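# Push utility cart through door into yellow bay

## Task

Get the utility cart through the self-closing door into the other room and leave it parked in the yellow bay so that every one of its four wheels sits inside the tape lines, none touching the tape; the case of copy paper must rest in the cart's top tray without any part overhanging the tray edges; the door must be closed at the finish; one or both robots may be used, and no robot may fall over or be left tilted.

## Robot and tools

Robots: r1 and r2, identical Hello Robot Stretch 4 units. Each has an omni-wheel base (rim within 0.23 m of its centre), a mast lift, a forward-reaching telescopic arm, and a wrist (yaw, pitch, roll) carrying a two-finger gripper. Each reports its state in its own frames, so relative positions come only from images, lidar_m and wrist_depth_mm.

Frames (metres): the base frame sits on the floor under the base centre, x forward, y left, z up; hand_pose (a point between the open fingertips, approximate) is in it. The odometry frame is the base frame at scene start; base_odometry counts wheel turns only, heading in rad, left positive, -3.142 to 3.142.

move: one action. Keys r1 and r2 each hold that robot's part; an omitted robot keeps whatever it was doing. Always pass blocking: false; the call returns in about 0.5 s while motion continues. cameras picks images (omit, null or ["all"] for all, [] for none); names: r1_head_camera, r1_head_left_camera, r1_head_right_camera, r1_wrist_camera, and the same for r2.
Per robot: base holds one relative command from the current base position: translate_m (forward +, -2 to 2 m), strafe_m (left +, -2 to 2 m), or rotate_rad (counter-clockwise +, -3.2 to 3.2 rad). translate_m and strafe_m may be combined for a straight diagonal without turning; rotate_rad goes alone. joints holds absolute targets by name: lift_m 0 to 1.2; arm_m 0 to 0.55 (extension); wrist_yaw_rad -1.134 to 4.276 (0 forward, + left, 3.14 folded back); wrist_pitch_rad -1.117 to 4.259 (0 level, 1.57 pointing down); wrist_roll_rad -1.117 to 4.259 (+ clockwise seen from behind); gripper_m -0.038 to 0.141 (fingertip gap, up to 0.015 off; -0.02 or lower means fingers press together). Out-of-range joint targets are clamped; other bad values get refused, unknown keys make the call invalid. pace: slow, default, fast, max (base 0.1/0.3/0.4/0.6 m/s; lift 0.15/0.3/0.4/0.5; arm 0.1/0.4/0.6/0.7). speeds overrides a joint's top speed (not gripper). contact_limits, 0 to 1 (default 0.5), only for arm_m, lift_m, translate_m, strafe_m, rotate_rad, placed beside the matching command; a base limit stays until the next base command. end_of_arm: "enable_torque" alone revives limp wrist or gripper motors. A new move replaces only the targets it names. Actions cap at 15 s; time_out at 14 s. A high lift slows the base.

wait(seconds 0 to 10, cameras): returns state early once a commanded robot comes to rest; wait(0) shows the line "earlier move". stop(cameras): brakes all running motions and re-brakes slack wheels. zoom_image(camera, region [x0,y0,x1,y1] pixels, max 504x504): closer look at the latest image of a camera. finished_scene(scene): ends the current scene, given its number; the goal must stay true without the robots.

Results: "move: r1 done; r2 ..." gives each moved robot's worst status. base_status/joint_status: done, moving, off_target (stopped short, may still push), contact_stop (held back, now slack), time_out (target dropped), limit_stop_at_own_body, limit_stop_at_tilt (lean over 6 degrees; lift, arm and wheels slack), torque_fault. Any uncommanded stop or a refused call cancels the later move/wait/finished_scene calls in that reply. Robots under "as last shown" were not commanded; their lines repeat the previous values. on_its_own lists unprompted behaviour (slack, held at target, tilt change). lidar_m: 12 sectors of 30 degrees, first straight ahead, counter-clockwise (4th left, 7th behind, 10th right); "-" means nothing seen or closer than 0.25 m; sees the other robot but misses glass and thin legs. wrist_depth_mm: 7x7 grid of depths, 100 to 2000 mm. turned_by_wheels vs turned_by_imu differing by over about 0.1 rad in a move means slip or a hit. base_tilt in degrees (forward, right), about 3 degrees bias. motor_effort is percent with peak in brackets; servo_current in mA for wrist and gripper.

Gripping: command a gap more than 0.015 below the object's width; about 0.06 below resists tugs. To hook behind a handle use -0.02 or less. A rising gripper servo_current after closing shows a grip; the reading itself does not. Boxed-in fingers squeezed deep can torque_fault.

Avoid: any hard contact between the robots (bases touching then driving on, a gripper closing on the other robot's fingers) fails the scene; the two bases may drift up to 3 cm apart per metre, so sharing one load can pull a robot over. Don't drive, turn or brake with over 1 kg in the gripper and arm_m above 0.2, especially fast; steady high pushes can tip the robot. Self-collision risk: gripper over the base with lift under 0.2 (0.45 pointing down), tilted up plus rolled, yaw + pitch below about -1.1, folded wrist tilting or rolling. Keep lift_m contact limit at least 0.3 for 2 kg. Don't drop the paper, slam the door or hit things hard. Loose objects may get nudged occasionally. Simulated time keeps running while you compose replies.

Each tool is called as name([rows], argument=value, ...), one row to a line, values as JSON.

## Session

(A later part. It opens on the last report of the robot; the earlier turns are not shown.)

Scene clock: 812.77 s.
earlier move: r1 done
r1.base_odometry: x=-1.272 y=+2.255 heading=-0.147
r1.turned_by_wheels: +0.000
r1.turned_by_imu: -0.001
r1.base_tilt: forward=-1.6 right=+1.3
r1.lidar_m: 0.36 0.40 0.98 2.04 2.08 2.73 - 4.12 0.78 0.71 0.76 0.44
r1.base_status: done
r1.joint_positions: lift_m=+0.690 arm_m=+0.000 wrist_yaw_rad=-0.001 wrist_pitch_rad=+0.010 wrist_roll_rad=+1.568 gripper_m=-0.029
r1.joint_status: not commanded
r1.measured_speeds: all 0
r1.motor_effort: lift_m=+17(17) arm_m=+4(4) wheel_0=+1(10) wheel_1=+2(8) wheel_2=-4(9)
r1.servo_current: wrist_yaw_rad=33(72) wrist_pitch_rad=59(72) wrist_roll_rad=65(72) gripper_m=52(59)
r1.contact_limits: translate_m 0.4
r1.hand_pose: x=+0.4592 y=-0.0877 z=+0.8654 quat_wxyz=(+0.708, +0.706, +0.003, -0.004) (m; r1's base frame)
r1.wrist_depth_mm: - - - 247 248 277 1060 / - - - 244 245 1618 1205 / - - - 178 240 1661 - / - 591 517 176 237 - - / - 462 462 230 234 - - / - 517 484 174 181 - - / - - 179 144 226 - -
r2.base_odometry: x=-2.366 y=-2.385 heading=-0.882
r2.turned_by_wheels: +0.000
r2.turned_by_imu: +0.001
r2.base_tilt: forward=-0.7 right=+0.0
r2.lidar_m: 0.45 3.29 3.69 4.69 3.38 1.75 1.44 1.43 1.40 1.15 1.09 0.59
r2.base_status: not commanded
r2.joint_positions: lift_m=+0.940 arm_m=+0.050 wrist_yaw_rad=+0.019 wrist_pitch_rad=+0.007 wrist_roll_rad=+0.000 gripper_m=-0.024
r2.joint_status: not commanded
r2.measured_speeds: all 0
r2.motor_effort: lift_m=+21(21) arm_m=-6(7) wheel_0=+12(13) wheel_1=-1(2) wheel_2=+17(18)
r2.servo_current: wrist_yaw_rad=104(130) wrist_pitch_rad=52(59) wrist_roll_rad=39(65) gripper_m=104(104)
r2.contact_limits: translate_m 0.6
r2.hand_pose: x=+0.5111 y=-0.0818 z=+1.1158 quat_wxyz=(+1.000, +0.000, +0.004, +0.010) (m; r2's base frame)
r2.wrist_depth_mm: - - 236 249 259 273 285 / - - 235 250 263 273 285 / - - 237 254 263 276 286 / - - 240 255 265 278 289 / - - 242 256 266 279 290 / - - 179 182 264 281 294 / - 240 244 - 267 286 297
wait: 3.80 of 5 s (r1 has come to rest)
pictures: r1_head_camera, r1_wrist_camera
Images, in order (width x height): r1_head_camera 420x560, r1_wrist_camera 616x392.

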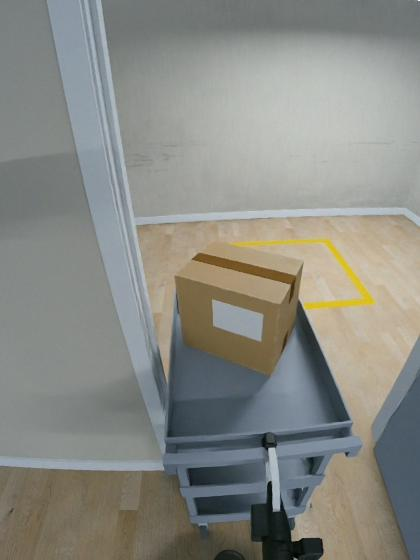

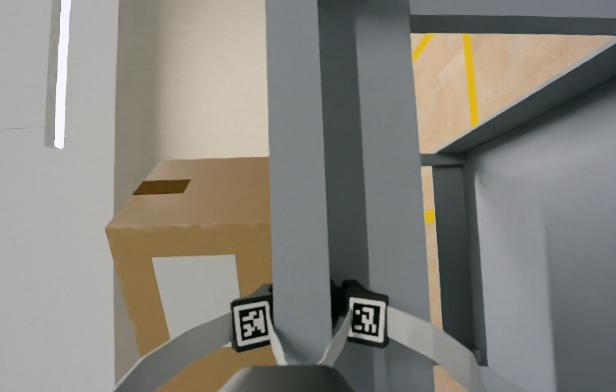

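move(blocking=false, cameras=["r1_head_camera","r1_wrist_camera","r2_head_camera"])

Scene clock: 833.33 s.
r1.base_odometry: x=-1.272 y=+2.255 heading=-0.147
r1.turned_by_wheels: +0.000
r1.turned_by_imu: +0.000
r1.base_tilt: forward=-1.6 right=+1.3
r1.lidar_m: 0.36 0.39 0.98 2.01 2.09 2.73 - 4.11 0.76 0.71 0.76 0.43
r1.base_status: done
r1.joint_positions: lift_m=+0.690 arm_m=+0.000 wrist_yaw_rad=-0.001 wrist_pitch_rad=+0.010 wrist_roll_rad=+1.568 gripper_m=-0.029
r1.joint_status: not commanded
r1.measured_speeds: all 0
r1.motor_effort: lift_m=+17(17) arm_m=+4(4) wheel_0=+0(10) wheel_1=+2(8) wheel_2=-4(9)
r1.servo_current: wrist_yaw_rad=46(72) wrist_pitch_rad=59(72) wrist_roll_rad=46(72) gripper_m=52(59)
r1.contact_limits: translate_m 0.4
r1.hand_pose: x=+0.4592 y=-0.0877 z=+0.8654 quat_wxyz=(+0.708, +0.706, +0.003, -0.004) (m; r1's base frame)
r1.wrist_depth_mm: - - - 246 249 277 1060 / - - - 244 244 1618 1182 / - - - 179 240 1618 - / - 597 517 176 236 - - / - 466 466 231 234 - - / - 512 484 173 181 - - / - - 179 144 226 - -
r2.base_odometry: x=-2.366 y=-2.385 heading=-0.882
r2.turned_by_wheels: +0.000
r2.turned_by_imu: +0.000
r2.base_tilt: forward=-0.7 right=+0.1
r2.lidar_m: 0.43 3.30 3.70 4.68 3.39 1.76 1.42 1.41 1.40 1.16 1.06 0.59
r2.base_status: not commanded
r2.joint_positions: lift_m=+0.940 arm_m=+0.050 wrist_yaw_rad=+0.019 wrist_pitch_rad=+0.007 wrist_roll_rad=+0.000 gripper_m=-0.024
r2.joint_status: not commanded
r2.measured_speeds: all 0
r2.on_its_own: wrist_yaw_rad is at rest, and its servo_current (117 mA) is outside its rest range (0 to 104 mA)
r2.motor_effort: lift_m=+21(21) arm_m=-7(7) wheel_0=+12(13) wheel_1=-1(2) wheel_2=+17(18)
r2.servo_current: wrist_yaw_rad=117(130) wrist_pitch_rad=52(59) wrist_roll_rad=33(65) gripper_m=98(104)
r2.contact_limits: translate_m 0.6
r2.hand_pose: x=+0.5111 y=-0.0818 z=+1.1158 quat_wxyz=(+1.000, +0.000, +0.004, +0.010) (m; r2's base frame)
r2.wrist_depth_mm: - - 236 250 259 272 285 / - - 236 250 262 273 285 / - - 238 253 263 274 287 / - - 240 254 264 279 290 / - - 241 256 266 278 291 / - - 179 181 263 282 294 / - 241 244 - 268 289 297
pictures: r1_head_camera, r1_wrist_camera, r2_head_camera
Images, in order (width x height): r1_head_camera 420x560, r1_wrist_camera 616x392, r2_head_camera 420x560.

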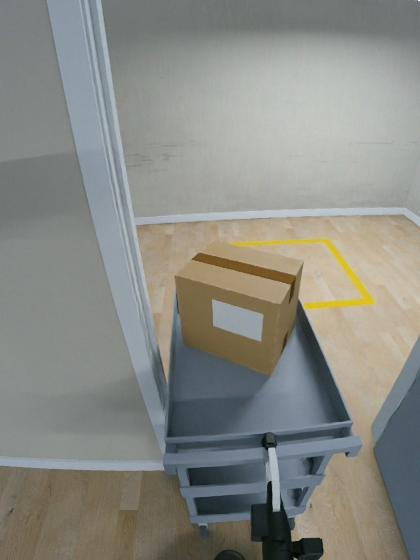

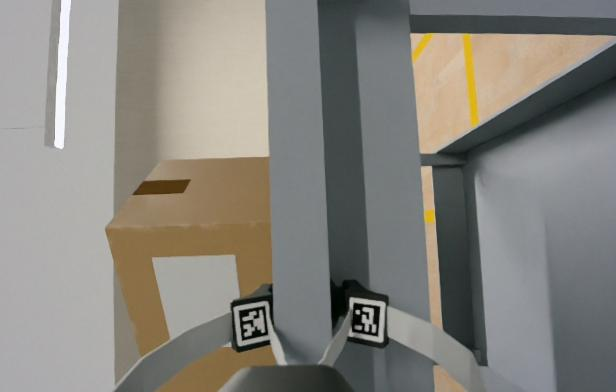

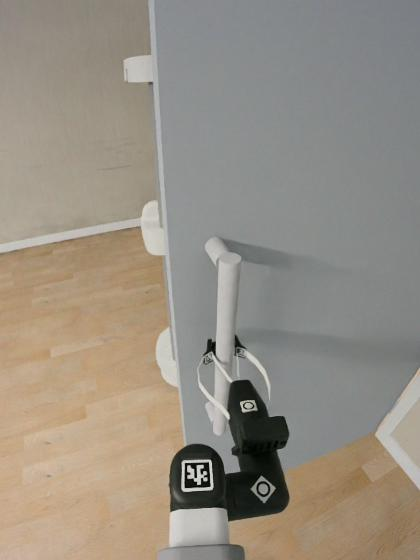

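move(blocking=false, r1={"base":{"strafe_m":0.07},"pace":"slow","contact_limits":{"strafe_m":0.4}}, cameras=[])

wait(seconds=3, cameras=["r1_head_camera","r1_wrist_camera"])

Scene clock: 841.97 s.
move: r1 moving
r1.base_odometry: x=-1.270 y=+2.269 heading=-0.147
r1.turned_by_wheels: +0.000
r1.turned_by_imu: -0.001
r1.base_tilt: forward=-1.5 right=+1.3
r1.lidar_m: 0.37 0.40 0.99 2.01 2.05 2.73 - 4.14 0.76 0.72 0.76 0.43
r1.base_status: strafe_m moving
r1.joint_positions: lift_m=+0.690 arm_m=+0.000 wrist_yaw_rad=-0.001 wrist_pitch_rad=+0.010 wrist_roll_rad=+1.568 gripper_m=-0.029
r1.joint_status: not commanded
r1.measured_speeds: translate_m=+0.000 strafe_m=+0.056 rotate_rad=-0.001 lift_m=+0.000 arm_m=+0.000 wrist_yaw_rad=+0.000 wrist_pitch_rad=+0.000 wrist_roll_rad=+0.000
r1.motor_effort: lift_m=+17(17) arm_m=+4(4) wheel_0=-8(12) wheel_1=+7(7) wheel_2=-2(2)
r1.servo_current: wrist_yaw_rad=65(65) wrist_pitch_rad=52(65) wrist_roll_rad=52(65) gripper_m=52(59)
r1.contact_limits: strafe_m 0.4
r1.hand_pose: x=+0.4591 y=-0.0878 z=+0.8654 quat_wxyz=(+0.708, +0.706, +0.003, -0.004) (m; r1's base frame)
r1.wrist_depth_mm: - - - 244 247 277 1078 / - - - - 242 1618 1255 / - - - 236 239 831 - / - 580 504 233 236 - - / - 469 466 230 234 - - / - 517 484 173 181 - - / - - 179 135 226 - -
r2.base_odometry: x=-2.366 y=-2.385 heading=-0.882
r2.turned_by_wheels: +0.000
r2.turned_by_imu: +0.000
r2.base_tilt: forward=-0.6 right=+0.0
r2.lidar_m: 0.45 3.31 3.71 4.67 3.38 1.77 1.45 1.43 1.40 1.14 1.06 0.60
r2.base_status: not commanded
r2.joint_positions: lift_m=+0.940 arm_m=+0.050 wrist_yaw_rad=+0.019 wrist_pitch_rad=+0.007 wrist_roll_rad=+0.000 gripper_m=-0.024
r2.joint_status: not commanded
r2.measured_speeds: all 0
r2.motor_effort: lift_m=+21(21) arm_m=-6(7) wheel_0=+12(12) wheel_1=-1(1) wheel_2=+17(18)
r2.servo_current: wrist_yaw_rad=104(117) wrist_pitch_rad=52(52) wrist_roll_rad=46(52) gripper_m=98(104)
r2.contact_limits: translate_m 0.6
r2.hand_pose: x=+0.5111 y=-0.0818 z=+1.1158 quat_wxyz=(+1.000, +0.000, +0.004, +0.010) (m; r2's base frame)
r2.wrist_depth_mm: - - 236 250 259 272 285 / - - 236 251 263 273 285 / - - 236 253 264 276 286 / - - 238 254 265 278 289 / - - 242 255 266 279 290 / - - 179 182 265 282 293 / - 241 245 - 267 287 296
pictures: none
No camera images: "cameras" was empty.

Scene clock: 843.30 s.
earlier move: r1 done
r1.base_odometry: x=-1.262 y=+2.324 heading=-0.147
r1.turned_by_wheels: +0.000
r1.turned_by_imu: +0.000
r1.base_tilt: forward=-1.6 right=+1.3
r1.lidar_m: 0.38 0.42 0.98 1.95 2.02 2.65 - 4.22 0.82 0.78 0.83 0.44
r1.base_status: done
r1.joint_positions: lift_m=+0.690 arm_m=+0.000 wrist_yaw_rad=-0.001 wrist_pitch_rad=+0.010 wrist_roll_rad=+1.568 gripper_m=-0.029
r1.joint_status: not commanded
r1.measured_speeds: all 0
r1.motor_effort: lift_m=+17(17) arm_m=-2(4) wheel_0=-4(12) wheel_1=+3(7) wheel_2=-1(3)
r1.servo_current: wrist_yaw_rad=39(65) wrist_pitch_rad=59(65) wrist_roll_rad=65(65) gripper_m=52(59)
r1.contact_limits: strafe_m 0.4
r1.hand_pose: x=+0.4592 y=-0.0878 z=+0.8654 quat_wxyz=(+0.708, +0.706, +0.003, -0.004) (m; r1's base frame)
r1.wrist_depth_mm: - - - 230 231 1537 1160 / - - - - 231 1537 - / - - 597 169 230 - - / - 477 452 169 230 - - / - 488 480 230 231 - - / - - 512 189 182 - - / - - 179 143 230 - -
r2.base_odometry: x=-2.366 y=-2.385 heading=-0.882
r2.turned_by_wheels: +0.000
r2.turned_by_imu: +0.000
r2.base_tilt: forward=-0.7 right=+0.0
r2.lidar_m: 0.44 3.31 3.68 4.70 3.37 1.76 1.46 1.43 1.41 1.13 1.05 0.58
r2.base_status: not commanded
r2.joint_positions: lift_m=+0.940 arm_m=+0.050 wrist_yaw_rad=+0.019 wrist_pitch_rad=+0.007 wrist_roll_rad=+0.000 gripper_m=-0.024
r2.joint_status: not commanded
r2.measured_speeds: all 0
r2.on_its_own: wrist_yaw_rad is at rest, and its servo_current (111 mA) is outside its rest range (0 to 104 mA)
r2.motor_effort: lift_m=+21(21) arm_m=-7(7) wheel_0=+12(13) wheel_1=-1(2) wheel_2=+17(18)
r2.servo_current: wrist_yaw_rad=111(124) wrist_pitch_rad=52(52) wrist_roll_rad=59(59) gripper_m=98(104)
r2.contact_limits: translate_m 0.6
r2.hand_pose: x=+0.5111 y=-0.0818 z=+1.1158 quat_wxyz=(+1.000, +0.000, +0.004, +0.010) (m; r2's base frame)
r2.wrist_depth_mm: - - 235 250 260 272 283 / - - 236 250 262 274 285 / - - 237 253 263 276 287 / - - 240 255 264 278 290 / - - 242 255 267 278 291 / - - 179 182 263 282 293 / - 241 244 - 266 289 296
wait: 1.33 of 3 s (r1 has come to rest)
pictures: r1_head_camera, r1_wrist_camera
Images, in order (width x height): r1_head_camera 420x560, r1_wrist_camera 616x392.

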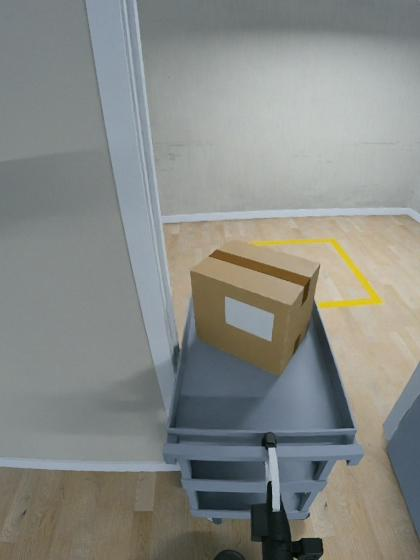

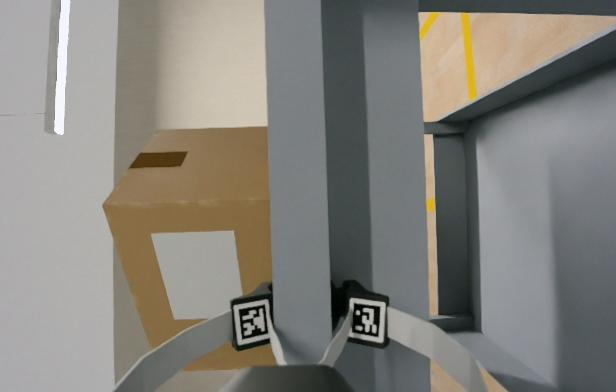

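wait(seconds=0, cameras=["r1_head_left_camera","r1_head_right_camera","r1_head_camera"])

zoom_image(camera="r1_head_camera", region=[120, 250, 260, 480])

Scene clock: 858.10 s.
r1.base_odometry: x=-1.262 y=+2.324 heading=-0.147
r1.turned_by_wheels: +0.000
r1.turned_by_imu: +0.000
r1.base_tilt: forward=-1.5 right=+1.3
r1.lidar_m: 0.37 0.40 0.98 1.96 2.01 2.65 - 4.22 0.84 0.78 0.83 0.43
r1.base_status: done
r1.joint_positions: lift_m=+0.690 arm_m=+0.000 wrist_yaw_rad=-0.001 wrist_pitch_rad=+0.010 wrist_roll_rad=+1.568 gripper_m=-0.029
r1.joint_status: not commanded
r1.measured_speeds: all 0
r1.motor_effort: lift_m=+17(17) arm_m=-3(4) wheel_0=-4(12) wheel_1=+3(7) wheel_2=-1(3)
r1.servo_current: wrist_yaw_rad=39(65) wrist_pitch_rad=59(65) wrist_roll_rad=46(65) gripper_m=59(59)
r1.contact_limits: strafe_m 0.4
r1.hand_pose: x=+0.4592 y=-0.0878 z=+0.8654 quat_wxyz=(+0.708, +0.706, +0.003, -0.004) (m; r1's base frame)
r1.wrist_depth_mm: - - - 229 231 1537 1160 / - - - - 231 1537 - / - - 597 169 230 - - / - 473 459 169 231 - - / - 484 480 230 231 - - / - - 517 189 182 - - / - - 179 144 229 - -
r2.base_odometry: x=-2.366 y=-2.385 heading=-0.882
r2.turned_by_wheels: +0.000
r2.turned_by_imu: +0.000
r2.base_tilt: forward=-0.7 right=+0.0
r2.lidar_m: 0.46 3.32 3.68 4.71 3.41 1.77 1.45 1.43 1.40 1.14 1.06 0.59
r2.base_status: not commanded
r2.joint_positions: lift_m=+0.940 arm_m=+0.050 wrist_yaw_rad=+0.019 wrist_pitch_rad=+0.007 wrist_roll_rad=+0.000 gripper_m=-0.024
r2.joint_status: not commanded
r2.measured_speeds: all 0
r2.on_its_own: wrist_yaw_rad is at rest, and its servo_current (124 mA) is outside its rest range (0 to 104 mA)
r2.motor_effort: lift_m=+21(21) arm_m=-7(7) wheel_0=+12(13) wheel_1=-1(2) wheel_2=+17(18)
r2.servo_current: wrist_yaw_rad=124(124) wrist_pitch_rad=52(52) wrist_roll_rad=46(59) gripper_m=91(104)
r2.contact_limits: translate_m 0.6
r2.hand_pose: x=+0.5111 y=-0.0818 z=+1.1158 quat_wxyz=(+1.000, +0.000, +0.004, +0.010) (m; r2's base frame)
r2.wrist_depth_mm: - - 235 249 260 271 283 / - - 236 251 260 273 285 / - - 238 254 264 277 287 / - - 240 256 265 277 290 / - - 241 256 267 281 293 / - - 179 182 264 281 293 / - 241 245 - 268 287 297
pictures: r1_head_camera, r1_head_left_camera, r1_head_right_camera
Images, in order (width x height): r1_head_camera 420x560, r1_head_left_camera 420x672, r1_head_right_camera 420x672.

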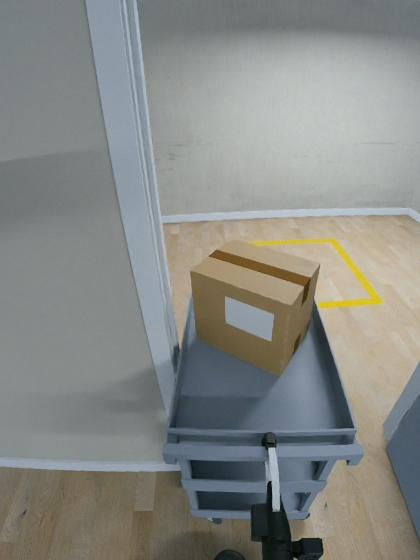

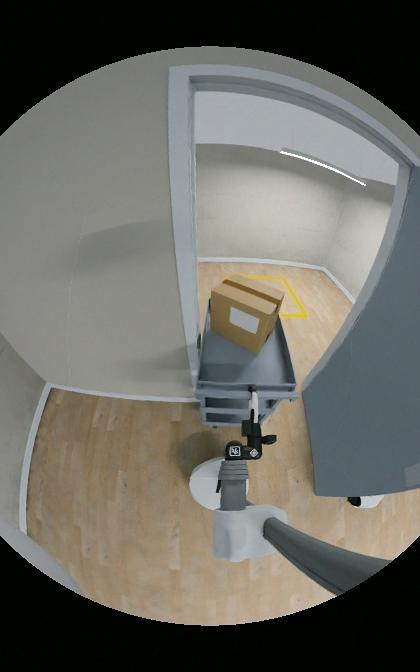

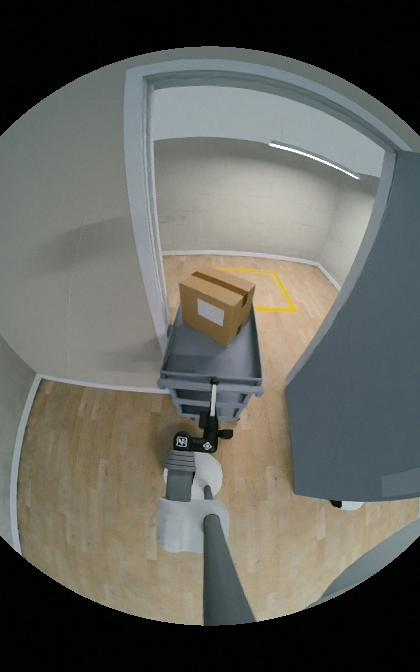

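Scaled by 2.191 from the camera's 420x560 image, which has a finer 600x800 frame.

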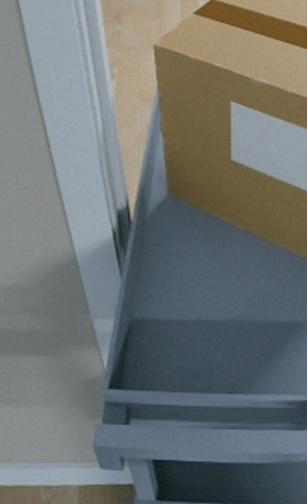

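move(blocking=false, r1={"base":{"strafe_m":-0.09,"translate_m":0.03},"pace":"slow","contact_limits":{"strafe_m":0.4}}, cameras=[])

wait(seconds=3, cameras=["r1_head_camera"])

Scene clock: 882.53 s.
move: r1 moving
r1.base_odometry: x=-1.260 y=+2.312 heading=-0.147
r1.turned_by_wheels: +0.000
r1.turned_by_imu: +0.000
r1.base_tilt: forward=-1.6 right=+1.3
r1.lidar_m: 0.38 0.41 0.96 1.96 2.02 2.65 - 4.19 0.82 0.77 0.81 0.42
r1.base_status: translate_m moving; strafe_m moving
r1.joint_positions: lift_m=+0.690 arm_m=+0.000 wrist_yaw_rad=-0.001 wrist_pitch_rad=+0.010 wrist_roll_rad=+1.568 gripper_m=-0.029
r1.joint_status: not commanded
r1.measured_speeds: translate_m=+0.016 strafe_m=-0.047 rotate_rad=+0.002 lift_m=+0.000 arm_m=+0.000 wrist_yaw_rad=+0.000 wrist_pitch_rad=+0.000 wrist_roll_rad=+0.000
r1.motor_effort: lift_m=+17(17) arm_m=-3(4) wheel_0=+7(9) wheel_1=-6(7) wheel_2=-5(5)
r1.servo_current: wrist_yaw_rad=39(65) wrist_pitch_rad=65(65) wrist_roll_rad=33(59) gripper_m=52(59)
r1.contact_limits: strafe_m 0.4
r1.hand_pose: x=+0.4592 y=-0.0878 z=+0.8654 quat_wxyz=(+0.708, +0.706, +0.003, -0.004) (m; r1's base frame)
r1.wrist_depth_mm: - - - 229 230 1537 1138 / - - - - 230 1576 - / - - 591 168 230 - - / - 480 455 169 230 - - / - 480 480 229 231 - - / - - 508 189 182 - - / - - 179 143 230 - -
r2.base_odometry: x=-2.366 y=-2.385 heading=-0.882
r2.turned_by_wheels: +0.000
r2.turned_by_imu: +0.000
r2.base_tilt: forward=-0.6 right=+0.0
r2.lidar_m: 0.44 3.29 3.70 4.69 3.39 1.74 1.44 1.42 1.39 1.15 1.05 0.59
r2.base_status: not commanded
r2.joint_positions: lift_m=+0.940 arm_m=+0.050 wrist_yaw_rad=+0.019 wrist_pitch_rad=+0.007 wrist_roll_rad=+0.000 gripper_m=-0.024
r2.joint_status: not commanded
r2.measured_speeds: all 0
r2.motor_effort: lift_m=+21(21) arm_m=-7(7) wheel_0=+12(13) wheel_1=-1(1) wheel_2=+17(18)
r2.servo_current: wrist_yaw_rad=117(117) wrist_pitch_rad=46(65) wrist_roll_rad=39(59) gripper_m=104(104)
r2.contact_limits: translate_m 0.6
r2.hand_pose: x=+0.5111 y=-0.0818 z=+1.1158 quat_wxyz=(+1.000, +0.000, +0.004, +0.010) (m; r2's base frame)
r2.wrist_depth_mm: - - 235 250 259 272 285 / - - 236 251 260 274 286 / - - 237 253 262 274 286 / - - 240 254 264 277 289 / - - 242 256 267 279 290 / - - 180 182 263 282 294 / - 241 244 - 267 289 297
pictures: none
No camera images: "cameras" was empty.

Scene clock: 884.23 s.
earlier move: r1 done
r1.base_odometry: x=-1.245 y=+2.231 heading=-0.147
r1.turned_by_wheels: +0.000
r1.turned_by_imu: +0.000
r1.base_tilt: forward=-1.6 right=+1.3
r1.lidar_m: 0.35 0.38 0.95 2.04 2.09 2.79 - 4.08 0.73 0.69 0.70 0.44
r1.base_status: done
r1.joint_positions: lift_m=+0.690 arm_m=+0.000 wrist_yaw_rad=+0.001 wrist_pitch_rad=+0.010 wrist_roll_rad=+1.568 gripper_m=-0.029
r1.joint_status: not commanded
r1.measured_speeds: all 0
r1.motor_effort: lift_m=+17(17) arm_m=+4(4) wheel_0=+6(12) wheel_1=-2(7) wheel_2=+0(6)
r1.servo_current: wrist_yaw_rad=52(65) wrist_pitch_rad=59(65) wrist_roll_rad=39(72) gripper_m=52(65)
r1.contact_limits: strafe_m 0.4
r1.hand_pose: x=+0.4593 y=-0.0872 z=+0.8654 quat_wxyz=(+0.708, +0.706, +0.004, -0.003) (m; r1's base frame)
r1.wrist_depth_mm: - - - 243 245 273 1060 / - - - 241 241 1618 1255 / - - - 177 239 842 - / - 580 508 175 236 - - / - 469 466 230 234 - - / - 517 492 189 183 - - / - - 179 143 228 - -
r2.base_odometry: x=-2.366 y=-2.385 heading=-0.882
r2.turned_by_wheels: +0.000
r2.turned_by_imu: +0.000
r2.base_tilt: forward=-0.7 right=+0.0
r2.lidar_m: 0.45 3.31 3.67 4.70 3.38 1.78 1.44 1.44 1.41 1.15 1.07 0.58
r2.base_status: not commanded
r2.joint_positions: lift_m=+0.940 arm_m=+0.050 wrist_yaw_rad=+0.019 wrist_pitch_rad=+0.007 wrist_roll_rad=+0.000 gripper_m=-0.024
r2.joint_status: not commanded
r2.measured_speeds: all 0
r2.motor_effort: lift_m=+21(21) arm_m=-7(7) wheel_0=+12(13) wheel_1=-1(1) wheel_2=+17(18)
r2.servo_current: wrist_yaw_rad=104(124) wrist_pitch_rad=46(65) wrist_roll_rad=52(59) gripper_m=98(104)
r2.contact_limits: translate_m 0.6
r2.hand_pose: x=+0.5111 y=-0.0818 z=+1.1158 quat_wxyz=(+1.000, +0.000, +0.004, +0.010) (m; r2's base frame)
r2.wrist_depth_mm: - - 236 249 259 272 283 / - - 237 251 262 273 285 / - - 236 253 264 274 287 / - - 239 255 264 278 289 / - - 242 256 267 279 291 / - - 179 182 263 282 293 / - 241 244 - 268 287 296
wait: 1.70 of 3 s (r1 has come to rest)
pictures: r1_head_camera
Images, in order (width x height): r1_head_camera 420x560.

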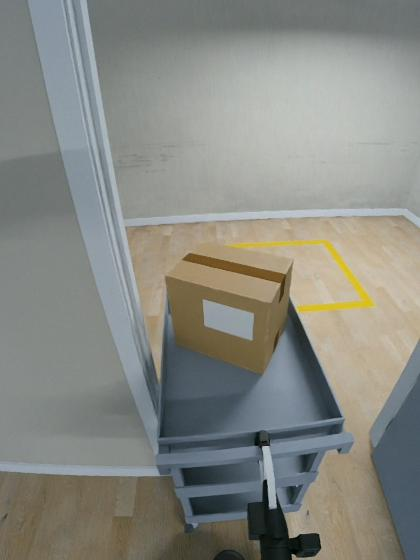

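move(blocking=false, r1={"base":{"strafe_m":0.045,"translate_m":0.3},"pace":"slow","contact_limits":{"translate_m":0.4}}, cameras=[])

wait(seconds=6, cameras=["r1_head_camera"])

Scene clock: 889.53 s.
move: r1 moving
r1.base_odometry: x=-1.233 y=+2.230 heading=-0.147
r1.turned_by_wheels: +0.000
r1.turned_by_imu: +0.000
r1.base_tilt: forward=-1.6 right=+1.3
r1.lidar_m: 0.37 0.37 0.95 2.05 2.09 2.77 - 4.08 0.73 0.69 0.74 0.43
r1.base_status: translate_m moving; strafe_m moving
r1.joint_positions: lift_m=+0.690 arm_m=+0.000 wrist_yaw_rad=+0.001 wrist_pitch_rad=+0.010 wrist_roll_rad=+1.568 gripper_m=-0.029
r1.joint_status: not commanded
r1.measured_speeds: translate_m=+0.049 strafe_m=+0.007 rotate_rad=+0.000 lift_m=+0.000 arm_m=+0.000 wrist_yaw_rad=+0.000 wrist_pitch_rad=+0.000 wrist_roll_rad=+0.000
r1.motor_effort: lift_m=+17(17) arm_m=+4(4) wheel_0=+5(9) wheel_1=+6(6) wheel_2=-8(8)
r1.servo_current: wrist_yaw_rad=46(59) wrist_pitch_rad=59(65) wrist_roll_rad=65(65) gripper_m=52(59)
r1.contact_limits: translate_m 0.4
r1.hand_pose: x=+0.4593 y=-0.0872 z=+0.8654 quat_wxyz=(+0.708, +0.706, +0.004, -0.003) (m; r1's base frame)
r1.wrist_depth_mm: - - - 248 251 273 1078 / - - - 243 245 1661 1182 / - - - 180 242 1756 - / - - 525 235 236 - - / - 462 459 231 234 - - / - 508 480 189 182 - - / - - 179 143 225 - -
r2: as last shown
r2.lidar_m: 0.44 3.31 3.68 4.72 3.39 1.78 1.45 1.41 1.36 1.15 1.06 0.56
r2.servo_current: wrist_yaw_rad=111(117) wrist_pitch_rad=46(59) wrist_roll_rad=39(59) gripper_m=104(104)
r2.contact_limits: translate_m 0.6
r2.wrist_depth_mm: - - 235 249 259 272 283 / - - 236 250 262 274 285 / - - 237 252 262 277 287 / - - 239 254 263 278 290 / - - 241 255 267 279 291 / - - 179 182 264 281 294 / - 240 245 - 268 287 296
pictures: none
No camera images: "cameras" was empty.

Scene clock: 893.33 s.
earlier move: r1 done
r1.base_odometry: x=-0.942 y=+2.231 heading=-0.147
r1.turned_by_wheels: +0.000
r1.turned_by_imu: -0.001
r1.base_tilt: forward=-1.6 right=+1.3
r1.lidar_m: 0.36 0.34 0.52 1.30 2.08 2.75 - 4.13 0.78 0.75 0.77 0.43
r1.base_status: done
r1.joint_positions: lift_m=+0.690 arm_m=+0.000 wrist_yaw_rad=-0.002 wrist_pitch_rad=+0.010 wrist_roll_rad=+1.568 gripper_m=-0.029
r1.joint_status: not commanded
r1.measured_speeds: all 0
r1.motor_effort: lift_m=+17(17) arm_m=+4(4) wheel_0=+1(9) wheel_1=+2(7) wheel_2=-3(10)
r1.servo_current: wrist_yaw_rad=46(65) wrist_pitch_rad=59(65) wrist_roll_rad=46(65) gripper_m=46(59)
r1.contact_limits: translate_m 0.4
r1.hand_pose: x=+0.4591 y=-0.0879 z=+0.8654 quat_wxyz=(+0.708, +0.706, +0.003, -0.004) (m; r1's base frame)
r1.wrist_depth_mm: - - - - 283 291 294 / - - - 202 268 1618 1182 / - - - 252 256 1756 - / - - - 248 246 - - / - 504 466 178 237 - - / - 466 459 173 182 - - / - 484 179 144 220 - -
r2.base_odometry: x=-2.366 y=-2.385 heading=-0.882
r2.turned_by_wheels: +0.000
r2.turned_by_imu: +0.001
r2.base_tilt: forward=-0.6 right=+0.0
r2.lidar_m: 0.44 3.32 3.68 4.69 3.41 1.78 1.45 1.42 1.39 1.15 1.05 0.59
r2.base_status: not commanded
r2.joint_positions: lift_m=+0.940 arm_m=+0.050 wrist_yaw_rad=+0.019 wrist_pitch_rad=+0.007 wrist_roll_rad=+0.000 gripper_m=-0.024
r2.joint_status: not commanded
r2.measured_speeds: all 0
r2.on_its_own: wrist_yaw_rad is at rest, and its servo_current (111 mA) is outside its rest range (0 to 104 mA)
r2.motor_effort: lift_m=+21(21) arm_m=-6(7) wheel_0=+12(13) wheel_1=-1(1) wheel_2=+17(18)
r2.servo_current: wrist_yaw_rad=111(130) wrist_pitch_rad=52(59) wrist_roll_rad=39(65) gripper_m=98(104)
r2.contact_limits: translate_m 0.6
r2.hand_pose: x=+0.5111 y=-0.0818 z=+1.1158 quat_wxyz=(+1.000, +0.000, +0.004, +0.010) (m; r2's base frame)
r2.wrist_depth_mm: - - 236 249 262 271 283 / - - 235 251 260 273 286 / - - 237 253 263 277 289 / - - 239 255 265 278 290 / - - 242 255 267 278 291 / - - 179 181 265 281 294 / - 240 245 - 267 287 296
wait: 3.80 of 6 s (r1 has come to rest)
pictures: r1_head_camera
Images, in order (width x height): r1_head_camera 420x560.

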